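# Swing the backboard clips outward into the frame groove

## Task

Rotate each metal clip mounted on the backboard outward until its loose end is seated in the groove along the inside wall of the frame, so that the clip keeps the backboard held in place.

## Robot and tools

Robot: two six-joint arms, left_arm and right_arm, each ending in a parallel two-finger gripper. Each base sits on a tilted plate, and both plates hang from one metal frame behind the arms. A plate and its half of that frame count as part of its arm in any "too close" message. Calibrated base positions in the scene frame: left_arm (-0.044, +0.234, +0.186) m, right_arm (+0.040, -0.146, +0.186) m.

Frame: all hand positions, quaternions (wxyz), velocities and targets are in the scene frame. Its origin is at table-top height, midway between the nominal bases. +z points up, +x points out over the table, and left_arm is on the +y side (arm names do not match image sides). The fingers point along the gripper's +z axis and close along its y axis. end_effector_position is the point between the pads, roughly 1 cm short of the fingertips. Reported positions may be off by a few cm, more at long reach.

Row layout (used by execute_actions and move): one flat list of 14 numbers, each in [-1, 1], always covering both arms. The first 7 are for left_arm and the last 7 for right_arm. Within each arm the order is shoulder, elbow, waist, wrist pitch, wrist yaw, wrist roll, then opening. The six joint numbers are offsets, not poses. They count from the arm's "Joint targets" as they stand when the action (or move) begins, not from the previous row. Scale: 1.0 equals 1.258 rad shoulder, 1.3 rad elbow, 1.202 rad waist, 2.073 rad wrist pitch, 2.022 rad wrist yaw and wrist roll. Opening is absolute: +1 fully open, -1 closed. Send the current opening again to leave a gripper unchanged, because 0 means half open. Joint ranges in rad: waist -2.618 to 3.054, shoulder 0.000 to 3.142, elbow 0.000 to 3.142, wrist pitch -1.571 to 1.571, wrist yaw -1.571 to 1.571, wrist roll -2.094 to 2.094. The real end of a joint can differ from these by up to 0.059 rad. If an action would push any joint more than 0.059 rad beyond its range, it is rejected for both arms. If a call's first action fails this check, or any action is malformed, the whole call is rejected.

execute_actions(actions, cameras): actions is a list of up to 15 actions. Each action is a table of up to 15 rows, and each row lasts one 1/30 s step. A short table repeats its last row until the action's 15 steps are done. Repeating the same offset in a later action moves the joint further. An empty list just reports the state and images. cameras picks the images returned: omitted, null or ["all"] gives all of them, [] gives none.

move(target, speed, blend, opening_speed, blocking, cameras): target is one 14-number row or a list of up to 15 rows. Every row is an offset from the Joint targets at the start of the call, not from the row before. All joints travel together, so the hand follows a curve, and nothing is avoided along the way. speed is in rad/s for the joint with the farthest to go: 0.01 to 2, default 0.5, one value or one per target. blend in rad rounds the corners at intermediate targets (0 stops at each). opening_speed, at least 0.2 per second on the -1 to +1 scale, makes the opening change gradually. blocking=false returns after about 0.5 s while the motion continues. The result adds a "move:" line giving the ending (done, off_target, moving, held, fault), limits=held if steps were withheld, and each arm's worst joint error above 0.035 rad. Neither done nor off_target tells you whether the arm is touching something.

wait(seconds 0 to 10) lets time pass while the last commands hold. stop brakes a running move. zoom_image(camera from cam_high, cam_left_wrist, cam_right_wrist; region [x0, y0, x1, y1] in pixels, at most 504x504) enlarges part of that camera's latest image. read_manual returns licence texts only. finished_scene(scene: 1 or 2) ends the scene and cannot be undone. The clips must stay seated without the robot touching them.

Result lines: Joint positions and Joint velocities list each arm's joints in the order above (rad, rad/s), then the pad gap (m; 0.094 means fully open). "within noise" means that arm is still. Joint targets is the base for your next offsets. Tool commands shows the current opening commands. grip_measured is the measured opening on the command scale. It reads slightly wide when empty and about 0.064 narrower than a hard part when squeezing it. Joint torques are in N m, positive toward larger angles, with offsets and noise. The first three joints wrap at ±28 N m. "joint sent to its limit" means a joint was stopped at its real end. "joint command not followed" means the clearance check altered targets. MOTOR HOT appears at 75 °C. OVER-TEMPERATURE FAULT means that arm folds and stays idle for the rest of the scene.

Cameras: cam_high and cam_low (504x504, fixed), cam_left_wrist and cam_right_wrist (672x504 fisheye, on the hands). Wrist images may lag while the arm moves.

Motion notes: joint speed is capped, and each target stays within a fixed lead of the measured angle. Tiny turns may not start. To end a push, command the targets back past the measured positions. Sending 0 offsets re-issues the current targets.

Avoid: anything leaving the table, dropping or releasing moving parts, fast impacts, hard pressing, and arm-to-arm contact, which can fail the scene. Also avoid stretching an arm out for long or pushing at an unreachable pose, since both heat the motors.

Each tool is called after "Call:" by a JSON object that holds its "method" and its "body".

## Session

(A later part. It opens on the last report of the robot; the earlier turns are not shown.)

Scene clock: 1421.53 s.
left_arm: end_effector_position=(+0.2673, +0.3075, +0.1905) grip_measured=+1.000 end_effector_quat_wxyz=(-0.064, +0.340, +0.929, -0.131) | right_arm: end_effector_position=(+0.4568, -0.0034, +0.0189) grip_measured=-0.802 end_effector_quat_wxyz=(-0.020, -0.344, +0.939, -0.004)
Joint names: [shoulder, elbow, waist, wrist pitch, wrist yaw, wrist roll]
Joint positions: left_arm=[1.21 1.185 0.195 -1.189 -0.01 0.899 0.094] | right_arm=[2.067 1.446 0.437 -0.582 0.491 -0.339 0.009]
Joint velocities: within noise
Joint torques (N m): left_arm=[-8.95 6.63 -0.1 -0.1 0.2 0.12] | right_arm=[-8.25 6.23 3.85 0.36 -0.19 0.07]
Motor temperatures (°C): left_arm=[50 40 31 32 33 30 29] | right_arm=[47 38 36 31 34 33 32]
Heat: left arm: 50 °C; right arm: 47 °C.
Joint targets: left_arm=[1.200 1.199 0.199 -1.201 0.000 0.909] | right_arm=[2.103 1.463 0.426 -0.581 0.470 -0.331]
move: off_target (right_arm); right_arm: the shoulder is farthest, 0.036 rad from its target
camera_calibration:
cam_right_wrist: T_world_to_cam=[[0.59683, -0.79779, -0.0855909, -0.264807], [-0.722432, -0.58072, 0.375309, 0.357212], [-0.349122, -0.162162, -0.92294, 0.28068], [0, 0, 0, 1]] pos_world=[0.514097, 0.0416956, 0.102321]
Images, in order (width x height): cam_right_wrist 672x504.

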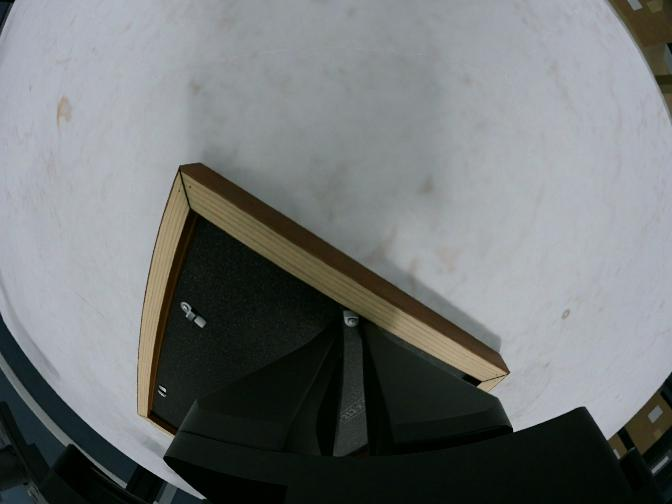

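Call:
{"method": "move", "body": {"target": [[0,0,0,0,0,0,1, -0.0819,-0.0254,0.0449,-0.0188,0.002,0,-0.8],[0,0,0,0,0,0,1, -0.0819,-0.0254,0.0449,-0.0188,0.002,0.3007,-0.57],[0,0,0,0,0,0,1, -0.0238,-0.0031,0.0083,0.0174,0.002,0.3007,-0.57],[0,0,0,0,0,0,1, -0.0056,-0.008,-0.0017,0.028,0.002,0.3007,-0.57]], "speed": [0.4,0.8,0.3,0.15], "cameras": ["cam_right_wrist"]}}

Call:
{"method": "zoom_image", "body": {"camera": "cam_right_wrist", "region": [280, 240, 420, 350]}}

Scene clock: 1460.87 s.
left_arm: end_effector_position=(+0.2673, +0.3075, +0.1905) grip_measured=+1.000 end_effector_quat_wxyz=(-0.064, +0.340, +0.929, -0.131) | right_arm: end_effector_position=(+0.4598, +0.0013, +0.0188) grip_measured=-0.572 end_effector_quat_wxyz=(-0.012, -0.043, +0.999, +0.000)
Joint names: [shoulder, elbow, waist, wrist pitch, wrist yaw, wrist roll]
Joint positions: left_arm=[1.21 1.185 0.195 -1.189 -0.01 0.899 0.094] | right_arm=[2.066 1.444 0.438 -0.559 0.476 0.27 0.02]
Joint velocities: within noise
Joint torques (N m): left_arm=[-8.96 6.64 -0.12 -0.1 0.19 0.12] | right_arm=[-8.75 5.67 3.62 0.71 0.03 0.05]
Motor temperatures (°C): left_arm=[50 40 31 32 33 30 29] | right_arm=[48 37 36 31 34 33 32]
Heat: left arm: 50 °C; right arm: 48 °C.
Joint targets: left_arm=[1.200 1.199 0.199 -1.201 0.000 0.910] | right_arm=[2.096 1.453 0.424 -0.523 0.474 0.277]
move: off_target (right_arm); right_arm: the wrist pitch is farthest, 0.036 rad from its target
camera_calibration:
cam_right_wrist: T_world_to_cam=[[0.0262791, -0.99629, -0.0819445, -0.0003716], [-0.932064, -0.0540499, 0.358238, 0.458122], [-0.361338, 0.0669634, -0.930027, 0.287835], [0, 0, 0, 1]] pos_world=[0.531014, 0.00511684, 0.103547]
Images, in order (width x height): cam_right_wrist 672x504.

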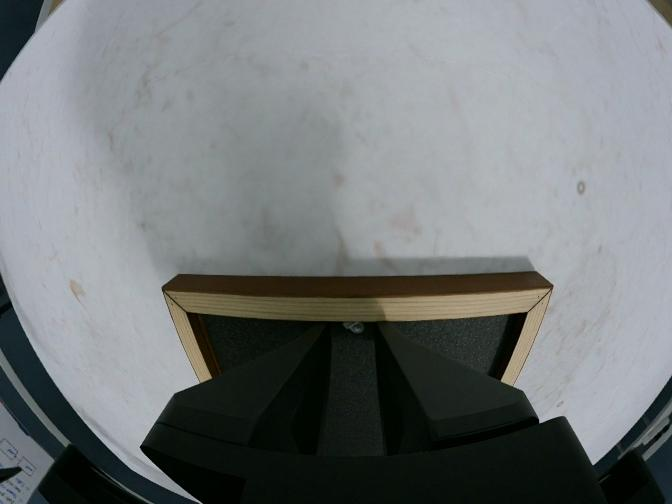

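Scaled by 3.600 from the camera's 672x504 image, which has a finer 960x720 frame.

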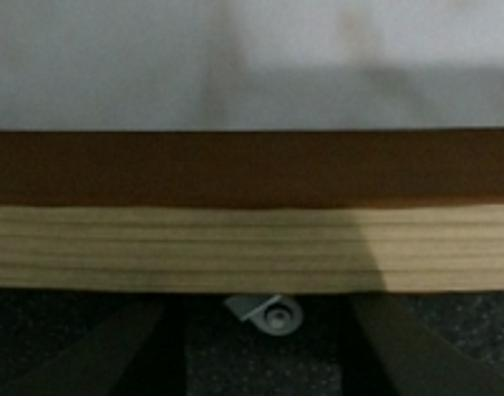

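Call:
{"method": "move", "body": {"target": [[0,0,0,0,0,0,1, 0.0,0.004,-0.0,0.012,0.0,0.0,-0.57]], "speed": 0.1, "cameras": ["cam_right_wrist"]}}

Call:
{"method": "zoom_image", "body": {"camera": "cam_right_wrist", "region": [280, 240, 420, 350]}}

Scene clock: 1474.77 s.
left_arm: end_effector_position=(+0.2673, +0.3075, +0.1905) grip_measured=+1.000 end_effector_quat_wxyz=(-0.064, +0.340, +0.929, -0.131) | right_arm: end_effector_position=(+0.4600, +0.0014, +0.0188) grip_measured=-0.572 end_effector_quat_wxyz=(-0.011, -0.042, +0.999, +0.000)
Joint names: [shoulder, elbow, waist, wrist pitch, wrist yaw, wrist roll]
Joint positions: left_arm=[1.21 1.185 0.195 -1.189 -0.01 0.9 0.094] | right_arm=[2.066 1.444 0.438 -0.558 0.476 0.271 0.02]
Joint velocities: within noise
Joint torques (N m): left_arm=[-8.94 6.63 -0.12 -0.09 0.19 0.12] | right_arm=[-8.66 5.96 3.49 0.95 -0.03 0.04]
Motor temperatures (°C): left_arm=[50 40 31 32 33 30 29] | right_arm=[48 38 36 31 34 33 31]
Heat: left arm: 50 °C; right arm: 48 °C.
Joint targets: left_arm=[1.200 1.199 0.199 -1.201 0.000 0.910] | right_arm=[2.096 1.458 0.424 -0.498 0.474 0.277]
move: off_target (right_arm); right_arm: the wrist pitch is farthest, 0.059 rad from its target
camera_calibration:
cam_right_wrist: T_world_to_cam=[[0.0246877, -0.996307, -0.082235, 0.000449894], [-0.932495, -0.0526005, 0.357332, 0.458571], [-0.360338, 0.0678621, -0.93035, 0.287456], [0, 0, 0, 1]] pos_world=[0.531185, 0.00506191, 0.10361]
Images, in order (width x height): cam_right_wrist 672x504.

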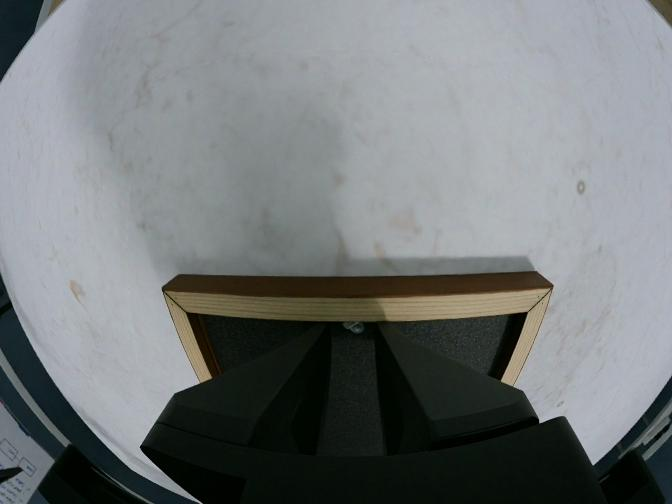

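Scaled by 3.600 from the camera's 672x504 image, which has a finer 960x720 frame.

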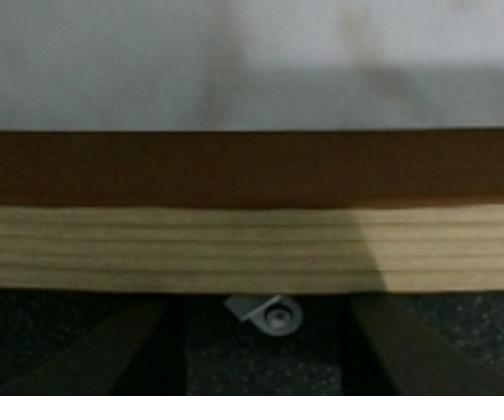

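Call:
{"method": "move", "body": {"target": [[0,0,0,0,0,0,1, 0.0,-0.004,-0.0,-0.014,0.0,0.0,-0.57],[0,0,0,0,0,0,1, 0.0,-0.004,-0.0,-0.014,0.0,0.0,-0.9]], "speed": 0.1, "opening_speed": 0.2, "cameras": ["cam_right_wrist"]}}

Call:
{"method": "zoom_image", "body": {"camera": "cam_right_wrist", "region": [280, 240, 420, 350]}}

Scene clock: 1550.43 s.
left_arm: end_effector_position=(+0.2673, +0.3075, +0.1905) grip_measured=+1.000 end_effector_quat_wxyz=(-0.064, +0.340, +0.929, -0.131) | right_arm: end_effector_position=(+0.4598, +0.0009, +0.0188) grip_measured=-0.894 end_effector_quat_wxyz=(-0.011, -0.042, +0.999, -0.001)
Joint names: [shoulder, elbow, waist, wrist pitch, wrist yaw, wrist roll]
Joint positions: left_arm=[1.21 1.185 0.195 -1.189 -0.01 0.9 0.094] | right_arm=[2.066 1.444 0.438 -0.559 0.478 0.272 0.005]
Joint velocities: within noise
Joint torques (N m): left_arm=[-8.95 6.68 -0.12 -0.09 0.19 0.12] | right_arm=[-8.87 5.53 3.6 0.71 -0.06 0.08]
Motor temperatures (°C): left_arm=[50 40 31 31 33 30 29] | right_arm=[48 38 35 32 34 33 31]
Heat: left arm: 50 °C; right arm: 48 °C.
Joint targets: left_arm=[1.200 1.199 0.199 -1.201 0.000 0.910] | right_arm=[2.096 1.453 0.424 -0.527 0.474 0.277]
move: done
camera_calibration:
cam_right_wrist: T_world_to_cam=[[0.024645, -0.996519, -0.0796379, -0.0000763114], [-0.932326, -0.0516602, 0.35791, 0.45828], [-0.360779, 0.0654278, -0.930354, 0.287634], [0, 0, 0, 1]] pos_world=[0.53104, 0.00477955, 0.103572]
Images, in order (width x height): cam_right_wrist 672x504.

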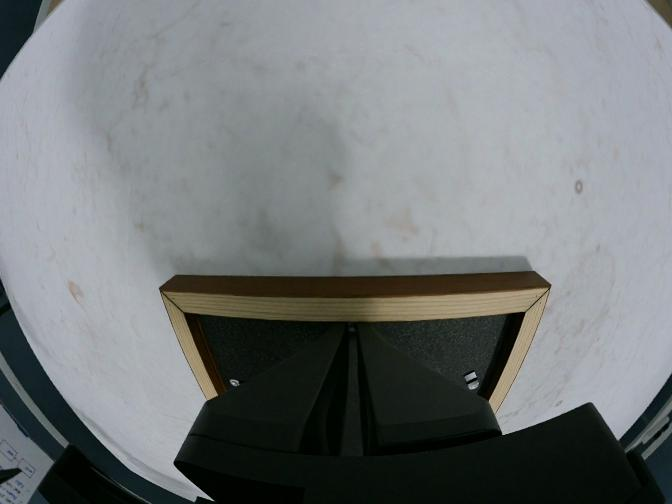

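Scaled by 3.600 from the camera's 672x504 image, which has a finer 960x720 frame.

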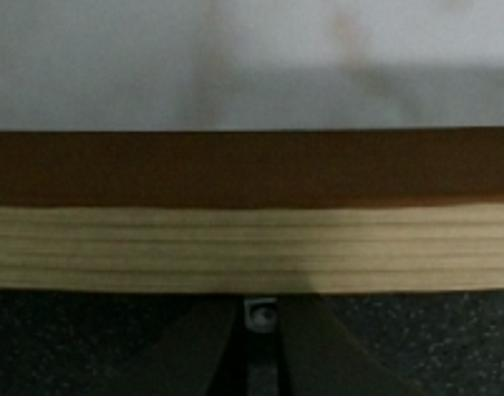

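Call:
{"method": "move", "body": {"target": [[0,0,0,0,0,0,1, 0,0,0,0,0,0,-0.74],[0,0,0,0,0,0,1, -0.0763,0,0.03,-0.045,0,0,-0.74],[0,0,0,0,0,0,1, -0.289,-0.3,-0.0857,0.0526,-0.0237,-0.316,-0.74]], "speed": [0.3,0.4,0.8], "cameras": ["cam_right_wrist"]}}

Call:
{"method": "zoom_image", "body": {"camera": "cam_right_wrist", "region": [230, 200, 450, 350]}}

Scene clock: 1613.13 s.
left_arm: end_effector_position=(+0.2673, +0.3075, +0.1905) grip_measured=+1.000 end_effector_quat_wxyz=(-0.064, +0.340, +0.929, -0.131) | right_arm: end_effector_position=(+0.4183, -0.0719, +0.0435) grip_measured=-0.742 end_effector_quat_wxyz=(-0.003, -0.290, +0.957, +0.000)
Joint names: [shoulder, elbow, waist, wrist pitch, wrist yaw, wrist roll]
Joint positions: left_arm=[1.21 1.185 0.195 -1.189 -0.01 0.9 0.094] | right_arm=[1.756 1.077 0.328 -0.433 0.436 -0.353 0.012]
Joint velocities: within noise
Joint torques (N m): left_arm=[-8.95 6.65 -0.16 -0.08 0.2 0.11] | right_arm=[-12.23 3.36 2.74 0.61 -0.1 -0.11]
Motor temperatures (°C): left_arm=[50 40 31 31 33 30 29] | right_arm=[48 38 35 32 34 33 32]
Heat: left arm: 50 °C; right arm: 48 °C.
Joint targets: left_arm=[1.200 1.199 0.199 -1.201 0.000 0.910] | right_arm=[1.732 1.063 0.321 -0.418 0.426 -0.362]
move: done
camera_calibration:
cam_right_wrist: T_world_to_cam=[[0.504111, -0.859595, -0.0834761, -0.260157], [-0.796063, -0.499971, 0.341046, 0.318466], [-0.334897, -0.105473, -0.936333, 0.277514], [0, 0, 0, 1]] pos_world=[0.477606, -0.0351356, 0.129517]
Images, in order (width x height): cam_right_wrist 672x504.

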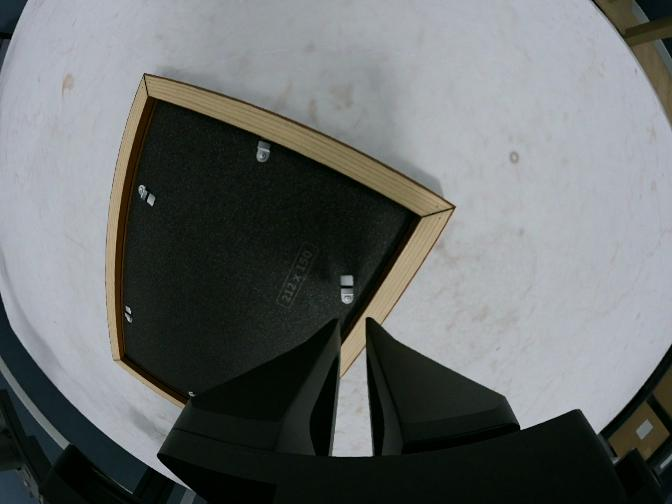

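Scaled by 2.291 from the camera's 672x504 image, which has a finer 960x720 frame.

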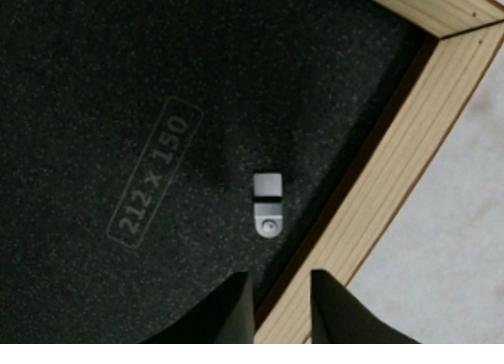

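Call:
{"method": "move", "body": {"target": [[0,0,0,0,0,0,1, 0.089,0.0254,-0.0133,0.0289,-0.005,-0.006,-0.78],[0,0,0,0,0,0,1, 0.1105,0.0269,-0.02,0.0439,-0.005,-0.006,-0.78]], "speed": [0.3,0.15], "cameras": ["cam_right_wrist"]}}

Call:
{"method": "zoom_image", "body": {"camera": "cam_right_wrist", "region": [280, 240, 420, 350]}}

Call:
{"method": "zoom_image", "body": {"camera": "cam_right_wrist", "region": [230, 120, 310, 180]}}

Scene clock: 1691.23 s.
left_arm: end_effector_position=(+0.2673, +0.3075, +0.1905) grip_measured=+1.000 end_effector_quat_wxyz=(-0.064, +0.340, +0.929, -0.131) | right_arm: end_effector_position=(+0.4177, -0.0658, +0.0200) grip_measured=-0.779 end_effector_quat_wxyz=(-0.005, -0.289, +0.957, +0.004)
Joint names: [shoulder, elbow, waist, wrist pitch, wrist yaw, wrist roll]
Joint positions: left_arm=[1.21 1.185 0.195 -1.189 -0.01 0.9 0.094] | right_arm=[1.834 1.085 0.311 -0.362 0.422 -0.366 0.01]
Joint velocities: within noise
Joint torques (N m): left_arm=[-8.96 6.65 -0.13 -0.09 0.2 0.12] | right_arm=[-6.43 5.3 2.3 0.77 -0.04 -0.11]
Motor temperatures (°C): left_arm=[50 40 31 31 33 30 29] | right_arm=[48 36 35 32 34 33 31]
Heat: left arm: 50 °C; right arm: 48 °C.
Joint targets: left_arm=[1.200 1.199 0.199 -1.201 0.000 0.910] | right_arm=[1.871 1.098 0.297 -0.327 0.416 -0.374]
move: off_target (right_arm); right_arm: the shoulder is farthest, 0.037 rad from its target
camera_calibration:
cam_right_wrist: T_world_to_cam=[[0.502313, -0.859805, -0.0917408, -0.255634], [-0.794655, -0.500853, 0.343031, 0.328407], [-0.340889, -0.0994071, -0.934833, 0.258799], [0, 0, 0, 1]] pos_world=[0.4776, -0.0295852, 0.105828]
Images, in order (width x height): cam_right_wrist 672x504.

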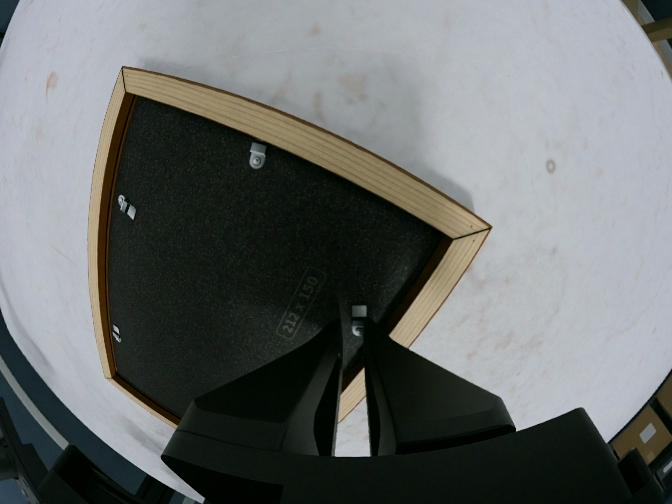

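Scaled by 3.600 from the camera's 672x504 image, which has a finer 960x720 frame.

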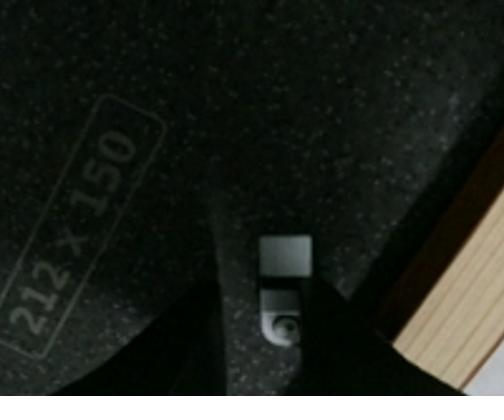

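Scaled by 6.300 from the camera's 672x504 image, which has a finer 960x720 frame.

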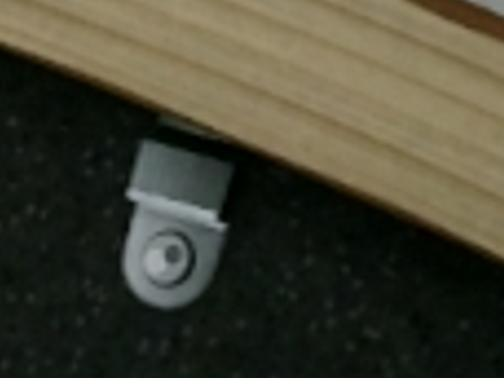

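Call:
{"method": "move", "body": {"target": [0,0,0,0,0,0,1,-0.06,0,0.033,-0.02,0,0,-0.78], "speed": 0.4, "cameras": ["cam_right_wrist"]}}

Scene clock: 1751.73 s.
left_arm: end_effector_position=(+0.2673, +0.3075, +0.1905) grip_measured=+1.000 end_effector_quat_wxyz=(-0.064, +0.340, +0.929, -0.131) | right_arm: end_effector_position=(+0.4216, -0.0648, +0.0250) grip_measured=-0.779 end_effector_quat_wxyz=(+0.003, -0.289, +0.957, +0.005)
Joint names: [shoulder, elbow, waist, wrist pitch, wrist yaw, wrist roll]
Joint positions: left_arm=[1.21 1.185 0.195 -1.189 -0.01 0.9 0.094] | right_arm=[1.819 1.085 0.317 -0.362 0.422 -0.366 0.01]
Joint velocities: within noise
Joint torques (N m): left_arm=[-8.94 6.61 -0.13 -0.09 0.2 0.11] | right_arm=[-12.27 5.49 4.96 0.44 -0.05 -0.1]
Motor temperatures (°C): left_arm=[51 40 31 31 33 30 29] | right_arm=[44 37 34 32 34 33 31]
Heat: left arm: 51 °C; right arm: 44 °C.
Joint targets: left_arm=[1.200 1.199 0.199 -1.201 0.000 0.910] | right_arm=[1.796 1.098 0.336 -0.368 0.416 -0.374]
move: done
camera_calibration:
cam_right_wrist: T_world_to_cam=[[0.502351, -0.860037, -0.0893297, -0.25636], [-0.800311, -0.501586, 0.328503, 0.332921], [-0.327331, -0.0935322, -0.940269, 0.259723], [0, 0, 0, 1]] pos_world=[0.480238, -0.0291988, 0.111944]
Images, in order (width x height): cam_right_wrist 672x504.

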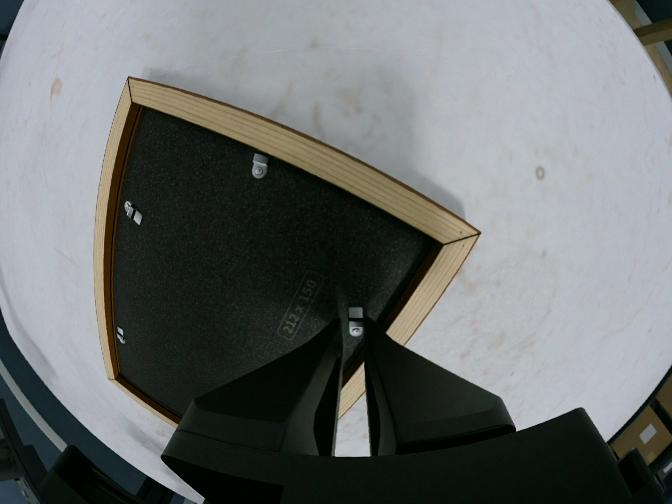

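Call:
{"method": "move", "body": {"target": [[0,0,0,0,0,0,1,-0.02,0,0.01,-0.012,0,0,-0.78],[0,0,0,0,0,0,1,0.0445,0.002,-0.0258,0.008,0.0138,0,-0.78],[0,0,0,0,0,0,1,0.0572,0,-0.0341,0.0207,0.0119,0,-0.78]], "speed": [0.4,0.3,0.15], "cameras": ["cam_right_wrist"]}}

Call:
{"method": "zoom_image", "body": {"camera": "cam_right_wrist", "region": [280, 240, 420, 350]}}

Scene clock: 1790.87 s.
left_arm: end_effector_position=(+0.2673, +0.3075, +0.1905) grip_measured=+1.000 end_effector_quat_wxyz=(-0.064, +0.340, +0.929, -0.131) | right_arm: end_effector_position=(+0.4193, -0.0661, +0.0195) grip_measured=-0.779 end_effector_quat_wxyz=(-0.003, -0.289, +0.957, -0.001)
Joint names: [shoulder, elbow, waist, wrist pitch, wrist yaw, wrist roll]
Joint positions: left_arm=[1.21 1.185 0.195 -1.189 -0.01 0.9 0.094] | right_arm=[1.837 1.086 0.313 -0.356 0.431 -0.366 0.01]
Joint velocities: within noise
Joint torques (N m): left_arm=[-8.96 6.63 -0.13 -0.1 0.2 0.11] | right_arm=[-7.13 5.2 2.19 0.75 0.08 -0.14]
Motor temperatures (°C): left_arm=[51 40 31 31 33 30 29] | right_arm=[50 37 35 31 34 33 31]
Heat: left arm: 51 °C; right arm: 50 °C.
Joint targets: left_arm=[1.200 1.199 0.199 -1.201 0.000 0.910] | right_arm=[1.868 1.098 0.295 -0.325 0.440 -0.374]
move: done
camera_calibration:
cam_right_wrist: T_world_to_cam=[[0.502971, -0.860403, -0.0820231, -0.257233], [-0.796888, -0.498391, 0.341433, 0.330783], [-0.334649, -0.106368, -0.93632, 0.255858], [0, 0, 0, 1]] pos_world=[0.4786, -0.0292501, 0.105526]
Images, in order (width x height): cam_right_wrist 672x504.

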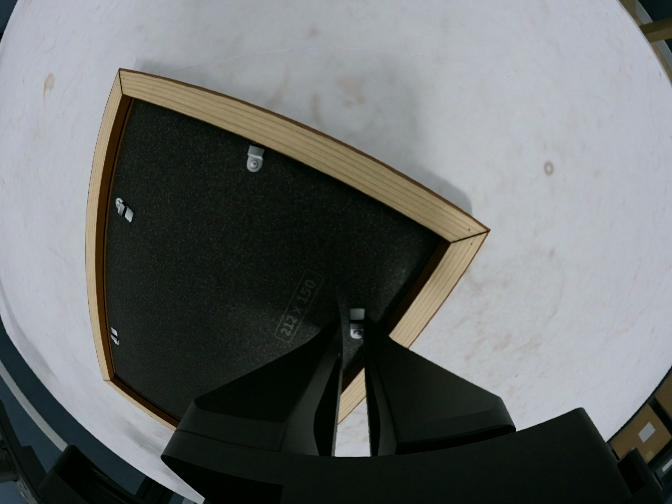

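Scaled by 3.600 from the camera's 672x504 image, which has a finer 960x720 frame.

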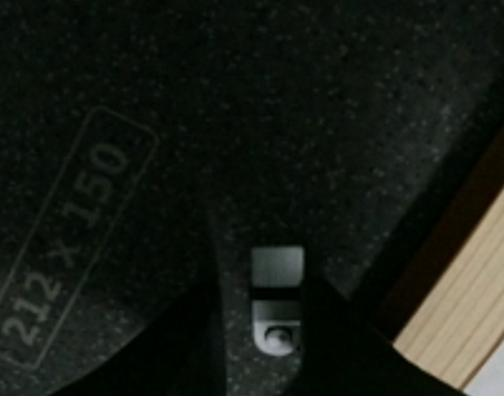

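Call:
{"method": "move", "body": {"target": [[0,0,0,0,0,0,1,-0.06,0,0.029,-0.022,0,0,-0.78],[0,0,0,0,0,0,1,-0.0159,0.0046,0.01,-0.0178,0.0025,0,-0.745],[0,0,0,0,0,0,1,-0.0048,0.0015,0,-0.0072,0,0,-0.745],[0,0,0,0,0,0,1,0,0,-0.0033,0,0,0,-0.745]], "speed": [0.4,0.3,0.15,0.1], "cameras": ["cam_right_wrist"]}}

Call:
{"method": "zoom_image", "body": {"camera": "cam_right_wrist", "region": [280, 240, 420, 350]}}

Scene clock: 1819.20 s.
left_arm: end_effector_position=(+0.2673, +0.3075, +0.1905) grip_measured=+1.000 end_effector_quat_wxyz=(-0.064, +0.340, +0.929, -0.131) | right_arm: end_effector_position=(+0.4220, -0.0652, +0.0182) grip_measured=-0.747 end_effector_quat_wxyz=(+0.003, -0.285, +0.958, +0.002)
Joint names: [shoulder, elbow, waist, wrist pitch, wrist yaw, wrist roll]
Joint positions: left_arm=[1.21 1.185 0.195 -1.189 -0.01 0.9 0.094] | right_arm=[1.84 1.087 0.31 -0.341 0.423 -0.366 0.012]
Joint velocities: within noise
Joint torques (N m): left_arm=[-8.95 6.61 -0.16 -0.09 0.19 0.11] | right_arm=[-7.36 5.05 1.94 0.63 0.17 -0.13]
Motor temperatures (°C): left_arm=[51 40 31 31 33 30 29] | right_arm=[48 36 34 32 34 33 31]
Heat: left arm: 51 °C; right arm: 48 °C.
Joint targets: left_arm=[1.200 1.199 0.199 -1.201 0.000 0.910] | right_arm=[1.868 1.098 0.291 -0.325 0.440 -0.374]
move: done
camera_calibration:
cam_right_wrist: T_world_to_cam=[[0.496497, -0.863872, -0.0849489, -0.255359], [-0.803861, -0.494511, 0.330554, 0.337198], [-0.327565, -0.0958319, -0.939956, 0.253365], [0, 0, 0, 1]] pos_world=[0.480839, -0.0295691, 0.104997]
Images, in order (width x height): cam_right_wrist 672x504.

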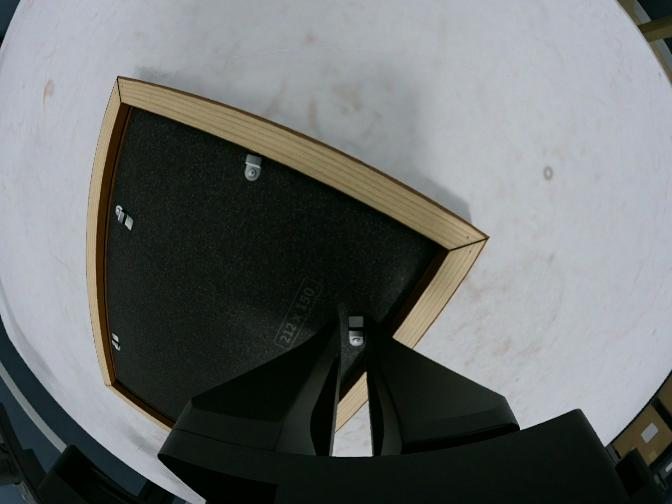

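Scaled by 3.600 from the camera's 672x504 image, which has a finer 960x720 frame.

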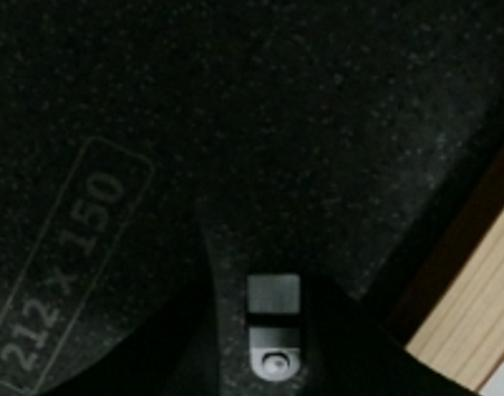

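Call:
{"method": "move", "body": {"target": [[0,0,0,0,0,0,1,-0.06,0,0.03,-0.022,0,0,-0.745],[0,0,0,0,0,0,1,-0.0269,-0.0122,0.0096,-0.0128,0.0017,0,-0.745],[0,0,0,0,0,0,1,-0.0157,-0.0153,-0.0004,-0.0022,-0.0008,0,-0.745],[0,0,0,0,0,0,1,-0.0109,-0.0168,-0.0037,0.005,-0.0008,0,-0.745]], "speed": [0.4,0.3,0.15,0.1], "cameras": ["cam_right_wrist"]}}

Call:
{"method": "zoom_image", "body": {"camera": "cam_right_wrist", "region": [280, 240, 420, 350]}}

Scene clock: 1864.50 s.
left_arm: end_effector_position=(+0.2673, +0.3075, +0.1905) grip_measured=+1.000 end_effector_quat_wxyz=(-0.064, +0.340, +0.929, -0.131) | right_arm: end_effector_position=(+0.4261, -0.0664, +0.0213) grip_measured=-0.747 end_effector_quat_wxyz=(+0.010, -0.281, +0.960, +0.004)
Joint names: [shoulder, elbow, waist, wrist pitch, wrist yaw, wrist roll]
Joint positions: left_arm=[1.21 1.185 0.195 -1.189 -0.01 0.9 0.094] | right_arm=[1.827 1.087 0.306 -0.337 0.417 -0.366 0.012]
Joint velocities: within noise
Joint torques (N m): left_arm=[-8.95 6.67 -0.12 -0.08 0.2 0.12] | right_arm=[-7.43 3.36 2.09 0.72 0.21 -0.13]
Motor temperatures (°C): left_arm=[51 40 31 31 33 30 29] | right_arm=[44 36 34 32 34 33 31]
Heat: left arm: 51 °C; right arm: 44 °C.
Joint targets: left_arm=[1.200 1.199 0.199 -1.201 0.000 0.910] | right_arm=[1.854 1.076 0.287 -0.315 0.438 -0.374]
move: done
camera_calibration:
cam_right_wrist: T_world_to_cam=[[0.489374, -0.867882, -0.0854069, -0.255371], [-0.812466, -0.489319, 0.316963, 0.343168], [-0.316878, -0.0857232, -0.944585, 0.253766], [0, 0, 0, 1]] pos_world=[0.484197, -0.0319597, 0.109121]
Images, in order (width x height): cam_right_wrist 672x504.

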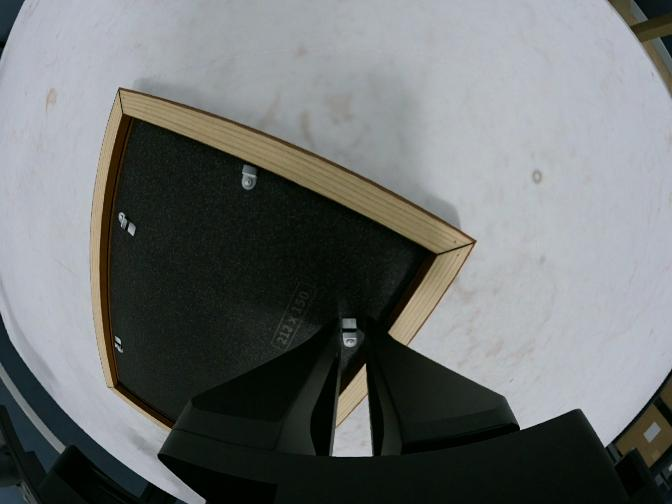

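Scaled by 3.600 from the camera's 672x504 image, which has a finer 960x720 frame.

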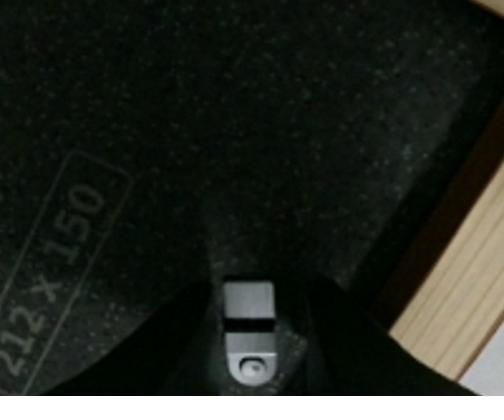

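Call:
{"method": "move", "body": {"target": [[0,0,0,0,0,0,1,-0.06,-0.0385,0.03,-0.022,0,0,-0.745],[0,0,0,0,0,0,1,-0.016,0.0055,0.0133,-0.0178,0.0025,0,-0.745],[0,0,0,0,0,0,1,-0.0048,0.0025,0.0033,-0.0072,0,0,-0.745],[0,0,0,0,0,0,1,0,0.0015,0,0,0,0,-0.765]], "speed": [0.4,0.3,0.15,0.1], "cameras": ["cam_right_wrist"]}}

Call:
{"method": "zoom_image", "body": {"camera": "cam_right_wrist", "region": [280, 240, 420, 350]}}

Scene clock: 1880.80 s.
left_arm: end_effector_position=(+0.2673, +0.3075, +0.1905) grip_measured=+1.000 end_effector_quat_wxyz=(-0.064, +0.340, +0.929, -0.131) | right_arm: end_effector_position=(+0.4200, -0.0694, +0.0185) grip_measured=-0.764 end_effector_quat_wxyz=(+0.004, -0.282, +0.960, -0.001)
Joint names: [shoulder, elbow, waist, wrist pitch, wrist yaw, wrist roll]
Joint positions: left_arm=[1.21 1.185 0.195 -1.189 -0.01 0.9 0.094] | right_arm=[1.827 1.069 0.303 -0.329 0.426 -0.366 0.011]
Joint velocities: within noise
Joint torques (N m): left_arm=[-8.92 6.65 -0.13 -0.1 0.2 0.11] | right_arm=[-7.71 5.04 2.15 0.59 0.13 -0.1]
Motor temperatures (°C): left_arm=[51 40 31 31 33 30 29] | right_arm=[45 35 34 32 34 33 31]
Heat: left arm: 51 °C; right arm: 45 °C.
Joint targets: left_arm=[1.200 1.199 0.199 -1.201 0.000 0.910] | right_arm=[1.854 1.078 0.287 -0.315 0.439 -0.374]
move: done
camera_calibration:
cam_right_wrist: T_world_to_cam=[[0.490256, -0.868024, -0.0786342, -0.255839], [-0.808839, -0.486721, 0.329972, 0.336069], [-0.324697, -0.0981684, -0.94071, 0.251291], [0, 0, 0, 1]] pos_world=[0.478846, -0.0338341, 0.105381]
Images, in order (width x height): cam_right_wrist 672x504.

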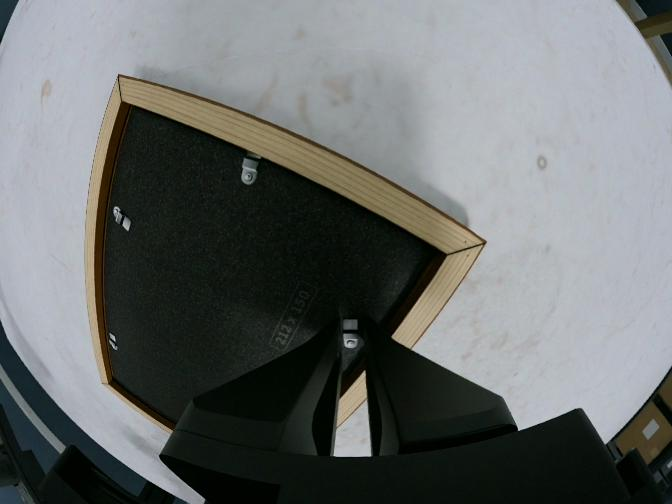

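Scaled by 3.600 from the camera's 672x504 image, which has a finer 960x720 frame.

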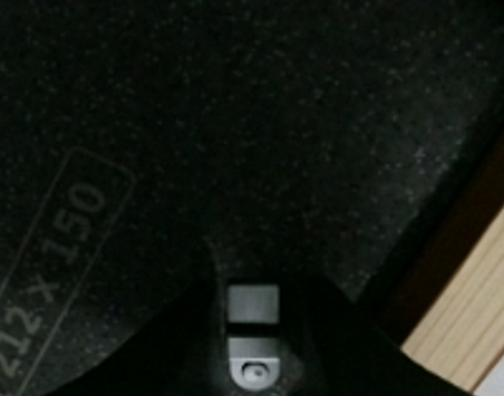

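Call:
{"method": "move", "body": {"target": [0,0,0,0,0,0,1,0,0,0,0,0,0.59,-0.79], "speed": 0.6, "cameras": ["cam_right_wrist"]}}

Call:
{"method": "zoom_image", "body": {"camera": "cam_right_wrist", "region": [280, 240, 420, 350]}}

Scene clock: 1888.63 s.
left_arm: end_effector_position=(+0.2673, +0.3075, +0.1905) grip_measured=+1.000 end_effector_quat_wxyz=(-0.064, +0.340, +0.929, -0.131) | right_arm: end_effector_position=(+0.4225, -0.0708, +0.0186) grip_measured=-0.789 end_effector_quat_wxyz=(+0.008, +0.297, +0.955, +0.000)
Joint names: [shoulder, elbow, waist, wrist pitch, wrist yaw, wrist roll]
Joint positions: left_arm=[1.21 1.185 0.195 -1.189 -0.01 0.9 0.094] | right_arm=[1.827 1.072 0.3 -0.325 0.431 0.803 0.01]
Joint velocities: within noise
Joint torques (N m): left_arm=[-8.96 6.64 -0.12 -0.08 0.2 0.12] | right_arm=[-7.32 4.68 2.21 0.59 0.08 0.15]
Motor temperatures (°C): left_arm=[51 40 31 31 33 30 29] | right_arm=[45 36 34 32 34 33 31]
Heat: left arm: 51 °C; right arm: 45 °C.
Joint targets: left_arm=[1.200 1.199 0.199 -1.201 0.000 0.910] | right_arm=[1.854 1.078 0.287 -0.315 0.439 0.819]
move: done
camera_calibration:
cam_right_wrist: T_world_to_cam=[[-0.610831, -0.786863, -0.0879341, 0.212894], [-0.764661, 0.557465, 0.323306, 0.392826], [-0.205378, 0.264725, -0.9422, 0.227367], [0, 0, 0, 1]] pos_world=[0.477117, -0.111658, 0.105943]
Images, in order (width x height): cam_right_wrist 672x504.

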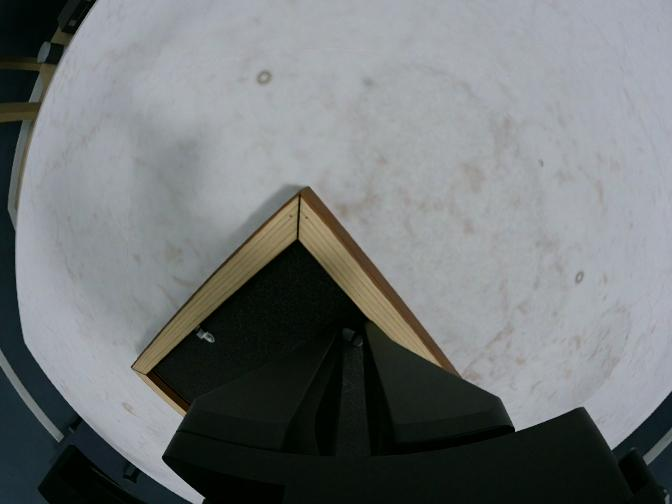

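Scaled by 3.600 from the camera's 672x504 image, which has a finer 960x720 frame.

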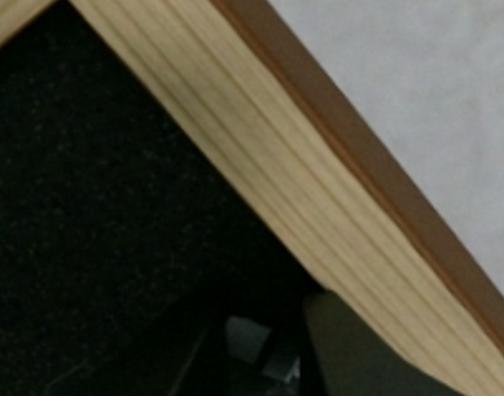

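Call:
{"method": "zoom_image", "body": {"camera": "cam_right_wrist", "region": [325, 310, 385, 360]}}

Call:
{"method": "zoom_image", "body": {"camera": "cam_high", "region": [200, 200, 400, 400]}}

Scaled by 8.400 from the camera's 672x504 image, which has a finer 960x720 frame.

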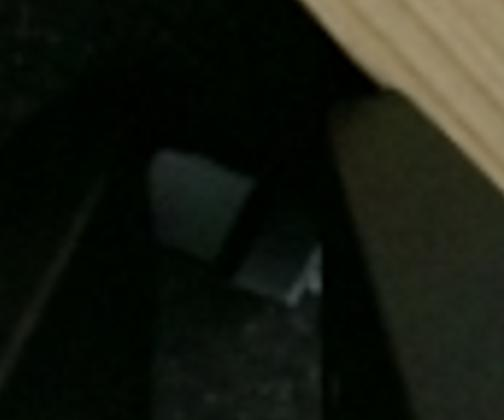

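This scene's latest camera images include none from cam_high. They are from: cam_right_wrist. cam_high's image comes with the result of a call that names it in "cameras".

Call:
{"method": "move", "body": {"target": [[0,0,0,0,0,0,1,-0.065,0,0.03,-0.022,0,0,-0.745],[0,0,0,0,0,0,1,-0.085,0.013,0.045,-0.05,0.006,-0.5,-0.745]], "speed": [0.4,0.8], "cameras": ["cam_right_wrist"]}}

Call:
{"method": "zoom_image", "body": {"camera": "cam_right_wrist", "region": [280, 240, 420, 350]}}

Scene clock: 1917.60 s.
left_arm: end_effector_position=(+0.2673, +0.3075, +0.1905) grip_measured=+1.000 end_effector_quat_wxyz=(-0.064, +0.340, +0.929, -0.131) | right_arm: end_effector_position=(+0.4203, -0.0729, +0.0374) grip_measured=-0.747 end_effector_quat_wxyz=(+0.002, -0.203, +0.979, -0.005)
Joint names: [shoulder, elbow, waist, wrist pitch, wrist yaw, wrist roll]
Joint positions: left_arm=[1.21 1.185 0.195 -1.189 -0.01 0.9 0.094] | right_arm=[1.772 1.073 0.321 -0.401 0.444 -0.183 0.012]
Joint velocities: within noise
Joint torques (N m): left_arm=[-8.95 6.61 -0.13 -0.09 0.2 0.12] | right_arm=[-12.36 6.35 4.81 0.32 0.07 -0.14]
Motor temperatures (°C): left_arm=[51 40 31 31 33 30 29] | right_arm=[45 36 34 32 34 33 31]
Heat: left arm: 51 °C; right arm: 45 °C.
Joint targets: left_arm=[1.200 1.199 0.199 -1.201 0.000 0.910] | right_arm=[1.747 1.095 0.341 -0.419 0.451 -0.192]
move: done
camera_calibration:
cam_right_wrist: T_world_to_cam=[[0.342771, -0.936722, -0.0711417, -0.200781], [-0.876439, -0.346134, 0.334732, 0.366845], [-0.338175, -0.0523849, -0.939624, 0.277762], [0, 0, 0, 1]] pos_world=[0.484271, -0.0465478, 0.123913]
Images, in order (width x height): cam_right_wrist 672x504.

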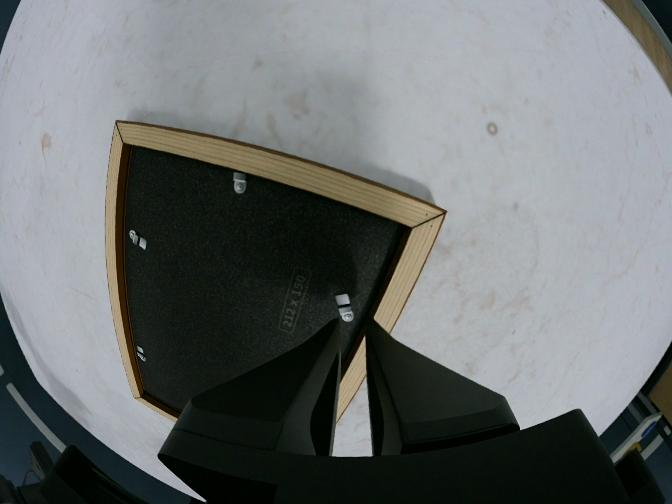

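Scaled by 3.600 from the camera's 672x504 image, which has a finer 960x720 frame.

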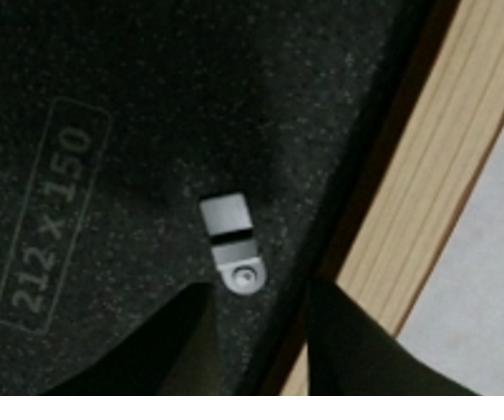

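Call:
{"method": "move", "body": {"target": [[0,0,0,0,0,0,1,0,-0.0685,0,0,0,-0.09,-0.745],[0,0,0,0,0,0,1,0.0596,-0.0262,-0.0333,0.0376,-0.004,-0.09,-0.745],[0,0,0,0,0,0,1,0.0707,-0.0288,-0.0433,0.0482,-0.0064,-0.09,-0.745],[0,0,0,0,0,0,1,0.0755,-0.03,-0.0466,0.0555,-0.0064,-0.09,-0.755]], "speed": [0.4,0.3,0.15,0.1], "cameras": ["cam_right_wrist"]}}

Call:
{"method": "zoom_image", "body": {"camera": "cam_right_wrist", "region": [280, 240, 420, 350]}}

Scene clock: 1983.80 s.
left_arm: end_effector_position=(+0.2673, +0.3075, +0.1905) grip_measured=+1.000 end_effector_quat_wxyz=(-0.064, +0.340, +0.929, -0.131) | right_arm: end_effector_position=(+0.4087, -0.0751, +0.0250) grip_measured=-0.754 end_effector_quat_wxyz=(-0.011, -0.290, +0.957, -0.006)
Joint names: [shoulder, elbow, waist, wrist pitch, wrist yaw, wrist roll]
Joint positions: left_arm=[1.21 1.185 0.195 -1.189 -0.01 0.9 0.094] | right_arm=[1.797 1.045 0.308 -0.37 0.442 -0.364 0.012]
Joint velocities: within noise
Joint torques (N m): left_arm=[-8.96 6.63 -0.1 -0.1 0.19 0.11] | right_arm=[-5.46 5.11 1.44 1.02 -0.02 -0.14]
Motor temperatures (°C): left_arm=[51 40 31 31 33 30 29] | right_arm=[47 37 35 31 34 33 31]
Heat: left arm: 51 °C; right arm: 47 °C.
Joint targets: left_arm=[1.200 1.199 0.199 -1.201 0.000 0.910] | right_arm=[1.842 1.056 0.285 -0.304 0.438 -0.374]
move: off_target (right_arm); target 4's new numbers were sent with right_arm's wrist pitch 0.067 rad from that target; right_arm: the wrist pitch is farthest, 0.066 rad from its target
camera_calibration:
cam_right_wrist: T_world_to_cam=[[0.502678, -0.861205, -0.0751025, -0.259338], [-0.791808, -0.493548, 0.359792, 0.313847], [-0.346921, -0.121392, -0.930005, 0.260193], [0, 0, 0, 1]] pos_world=[0.469137, -0.036859, 0.109585]
Images, in order (width x height): cam_right_wrist 672x504.

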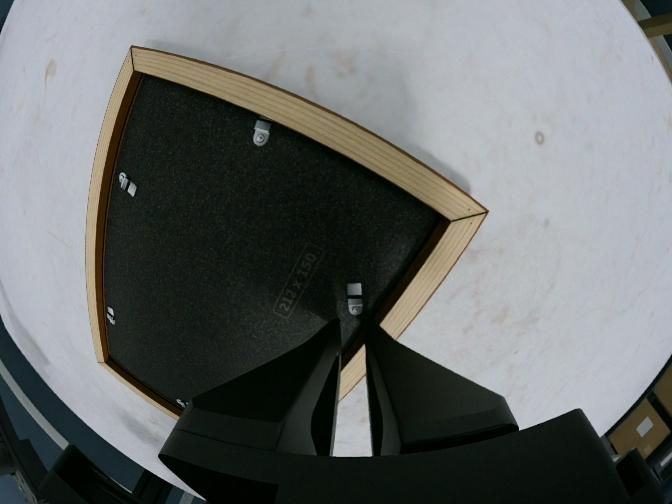

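Scaled by 3.600 from the camera's 672x504 image, which has a finer 960x720 frame.

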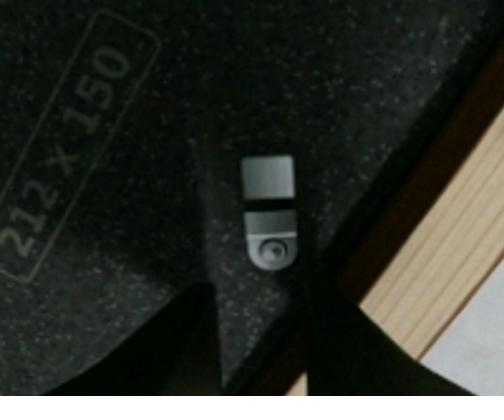

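Call:
{"method": "move", "body": {"target": [[0,0,0,0,0,0,1,-0.057,-0.02,0.035,-0.022,0,0,-0.755],[0,0,0,0,0,0,1,-0.0064,0.0238,0.0133,-0.0236,0.003,0,-0.77],[0,0,0,0,0,0,1,0.0048,0.0208,0.0033,-0.013,0.0015,0,-0.77],[0,0,0,0,0,0,1,0.0095,0.0185,0,-0.0058,0.0005,0,-0.77]], "speed": [0.4,0.3,0.15,0.1], "cameras": ["cam_right_wrist"]}}

Call:
{"method": "zoom_image", "body": {"camera": "cam_right_wrist", "region": [280, 240, 420, 350]}}

Scene clock: 2063.80 s.
left_arm: end_effector_position=(+0.2673, +0.3075, +0.1905) grip_measured=+1.000 end_effector_quat_wxyz=(-0.064, +0.340, +0.929, -0.131) | right_arm: end_effector_position=(+0.4197, -0.0703, +0.0185) grip_measured=-0.769 end_effector_quat_wxyz=(+0.002, -0.282, +0.960, -0.001)
Joint names: [shoulder, elbow, waist, wrist pitch, wrist yaw, wrist roll]
Joint positions: left_arm=[1.21 1.185 0.195 -1.189 -0.01 0.9 0.094] | right_arm=[1.827 1.071 0.301 -0.335 0.426 -0.366 0.011]
Joint velocities: within noise
Joint torques (N m): left_arm=[-8.95 6.63 -0.13 -0.1 0.2 0.12] | right_arm=[-7.54 4.71 2.17 0.65 0.1 -0.11]
Motor temperatures (°C): left_arm=[51 40 31 31 33 30 29] | right_arm=[44 36 34 33 34 33 31]
Heat: left arm: 51 °C; right arm: 44 °C.
Joint targets: left_arm=[1.200 1.199 0.199 -1.201 0.000 0.910] | right_arm=[1.854 1.080 0.285 -0.315 0.439 -0.374]
move: done
camera_calibration:
cam_right_wrist: T_world_to_cam=[[0.48992, -0.868196, -0.0788255, -0.256262], [-0.807626, -0.486056, 0.333901, 0.334863], [-0.328206, -0.0999236, -0.939306, 0.252383], [0, 0, 0, 1]] pos_world=[0.478825, -0.0345051, 0.105054]
Images, in order (width x height): cam_right_wrist 672x504.

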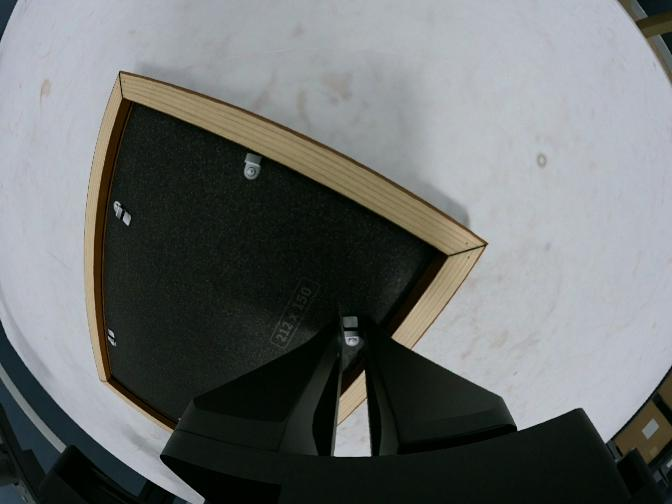

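Scaled by 3.600 from the camera's 672x504 image, which has a finer 960x720 frame.

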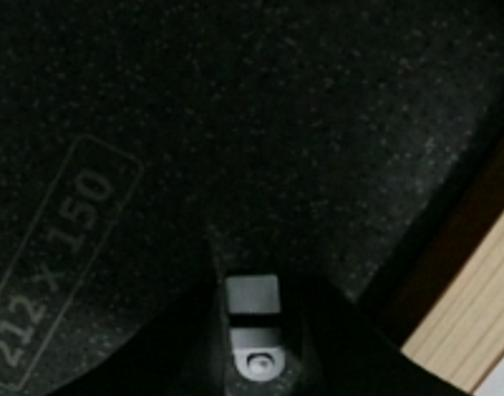

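Call:
{"method": "move", "body": {"target": [[0,0,0,0,0,0,1,0,0,0,0,0,0.01,-0.80],[0,0,0,0,0,0,1,0,0,0,0,0,0.3,-0.80]], "speed": 0.4, "cameras": ["cam_right_wrist"]}}

Call:
{"method": "zoom_image", "body": {"camera": "cam_right_wrist", "region": [310, 290, 390, 360]}}

Scene clock: 2074.50 s.
left_arm: end_effector_position=(+0.2673, +0.3075, +0.1905) grip_measured=+1.000 end_effector_quat_wxyz=(-0.064, +0.340, +0.929, -0.131) | right_arm: end_effector_position=(+0.4200, -0.0709, +0.0182) grip_measured=-0.798 end_effector_quat_wxyz=(+0.002, +0.010, +1.000, -0.001)
Joint names: [shoulder, elbow, waist, wrist pitch, wrist yaw, wrist roll]
Joint positions: left_arm=[1.21 1.185 0.195 -1.189 -0.01 0.9 0.094] | right_arm=[1.827 1.071 0.299 -0.334 0.426 0.223 0.009]
Joint velocities: within noise
Joint torques (N m): left_arm=[-8.96 6.61 -0.12 -0.09 0.2 0.11] | right_arm=[-7.53 4.98 2.32 0.65 0.12 0.09]
Motor temperatures (°C): left_arm=[51 40 31 31 33 30 29] | right_arm=[44 36 34 33 34 33 31]
Heat: left arm: 51 °C; right arm: 44 °C.
Joint targets: left_arm=[1.200 1.199 0.199 -1.201 0.000 0.910] | right_arm=[1.854 1.080 0.285 -0.315 0.439 0.232]
move: done
camera_calibration:
cam_right_wrist: T_world_to_cam=[[-0.076916, -0.993765, -0.0807103, -0.0277663], [-0.942197, 0.0459696, 0.331891, 0.429223], [-0.326112, 0.101573, -0.939859, 0.265606], [0, 0, 0, 1]] pos_world=[0.488894, -0.0743027, 0.104936]
Images, in order (width x height): cam_right_wrist 672x504.

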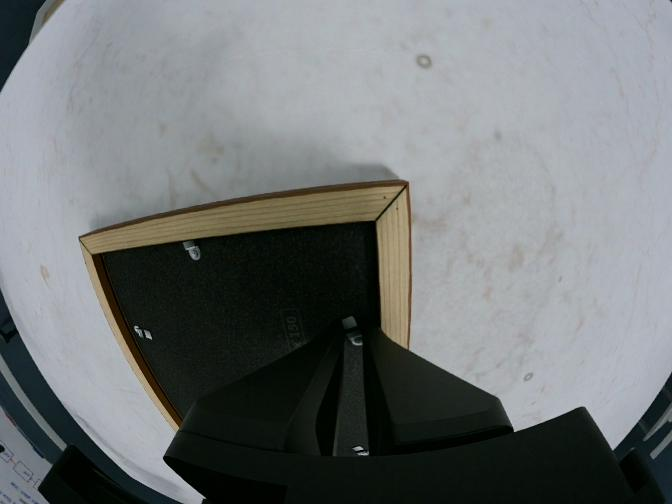

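Scaled by 6.300 from the camera's 672x504 image, which has a finer 960x720 frame.

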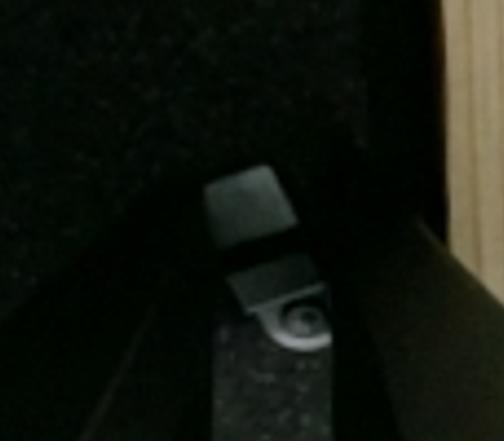

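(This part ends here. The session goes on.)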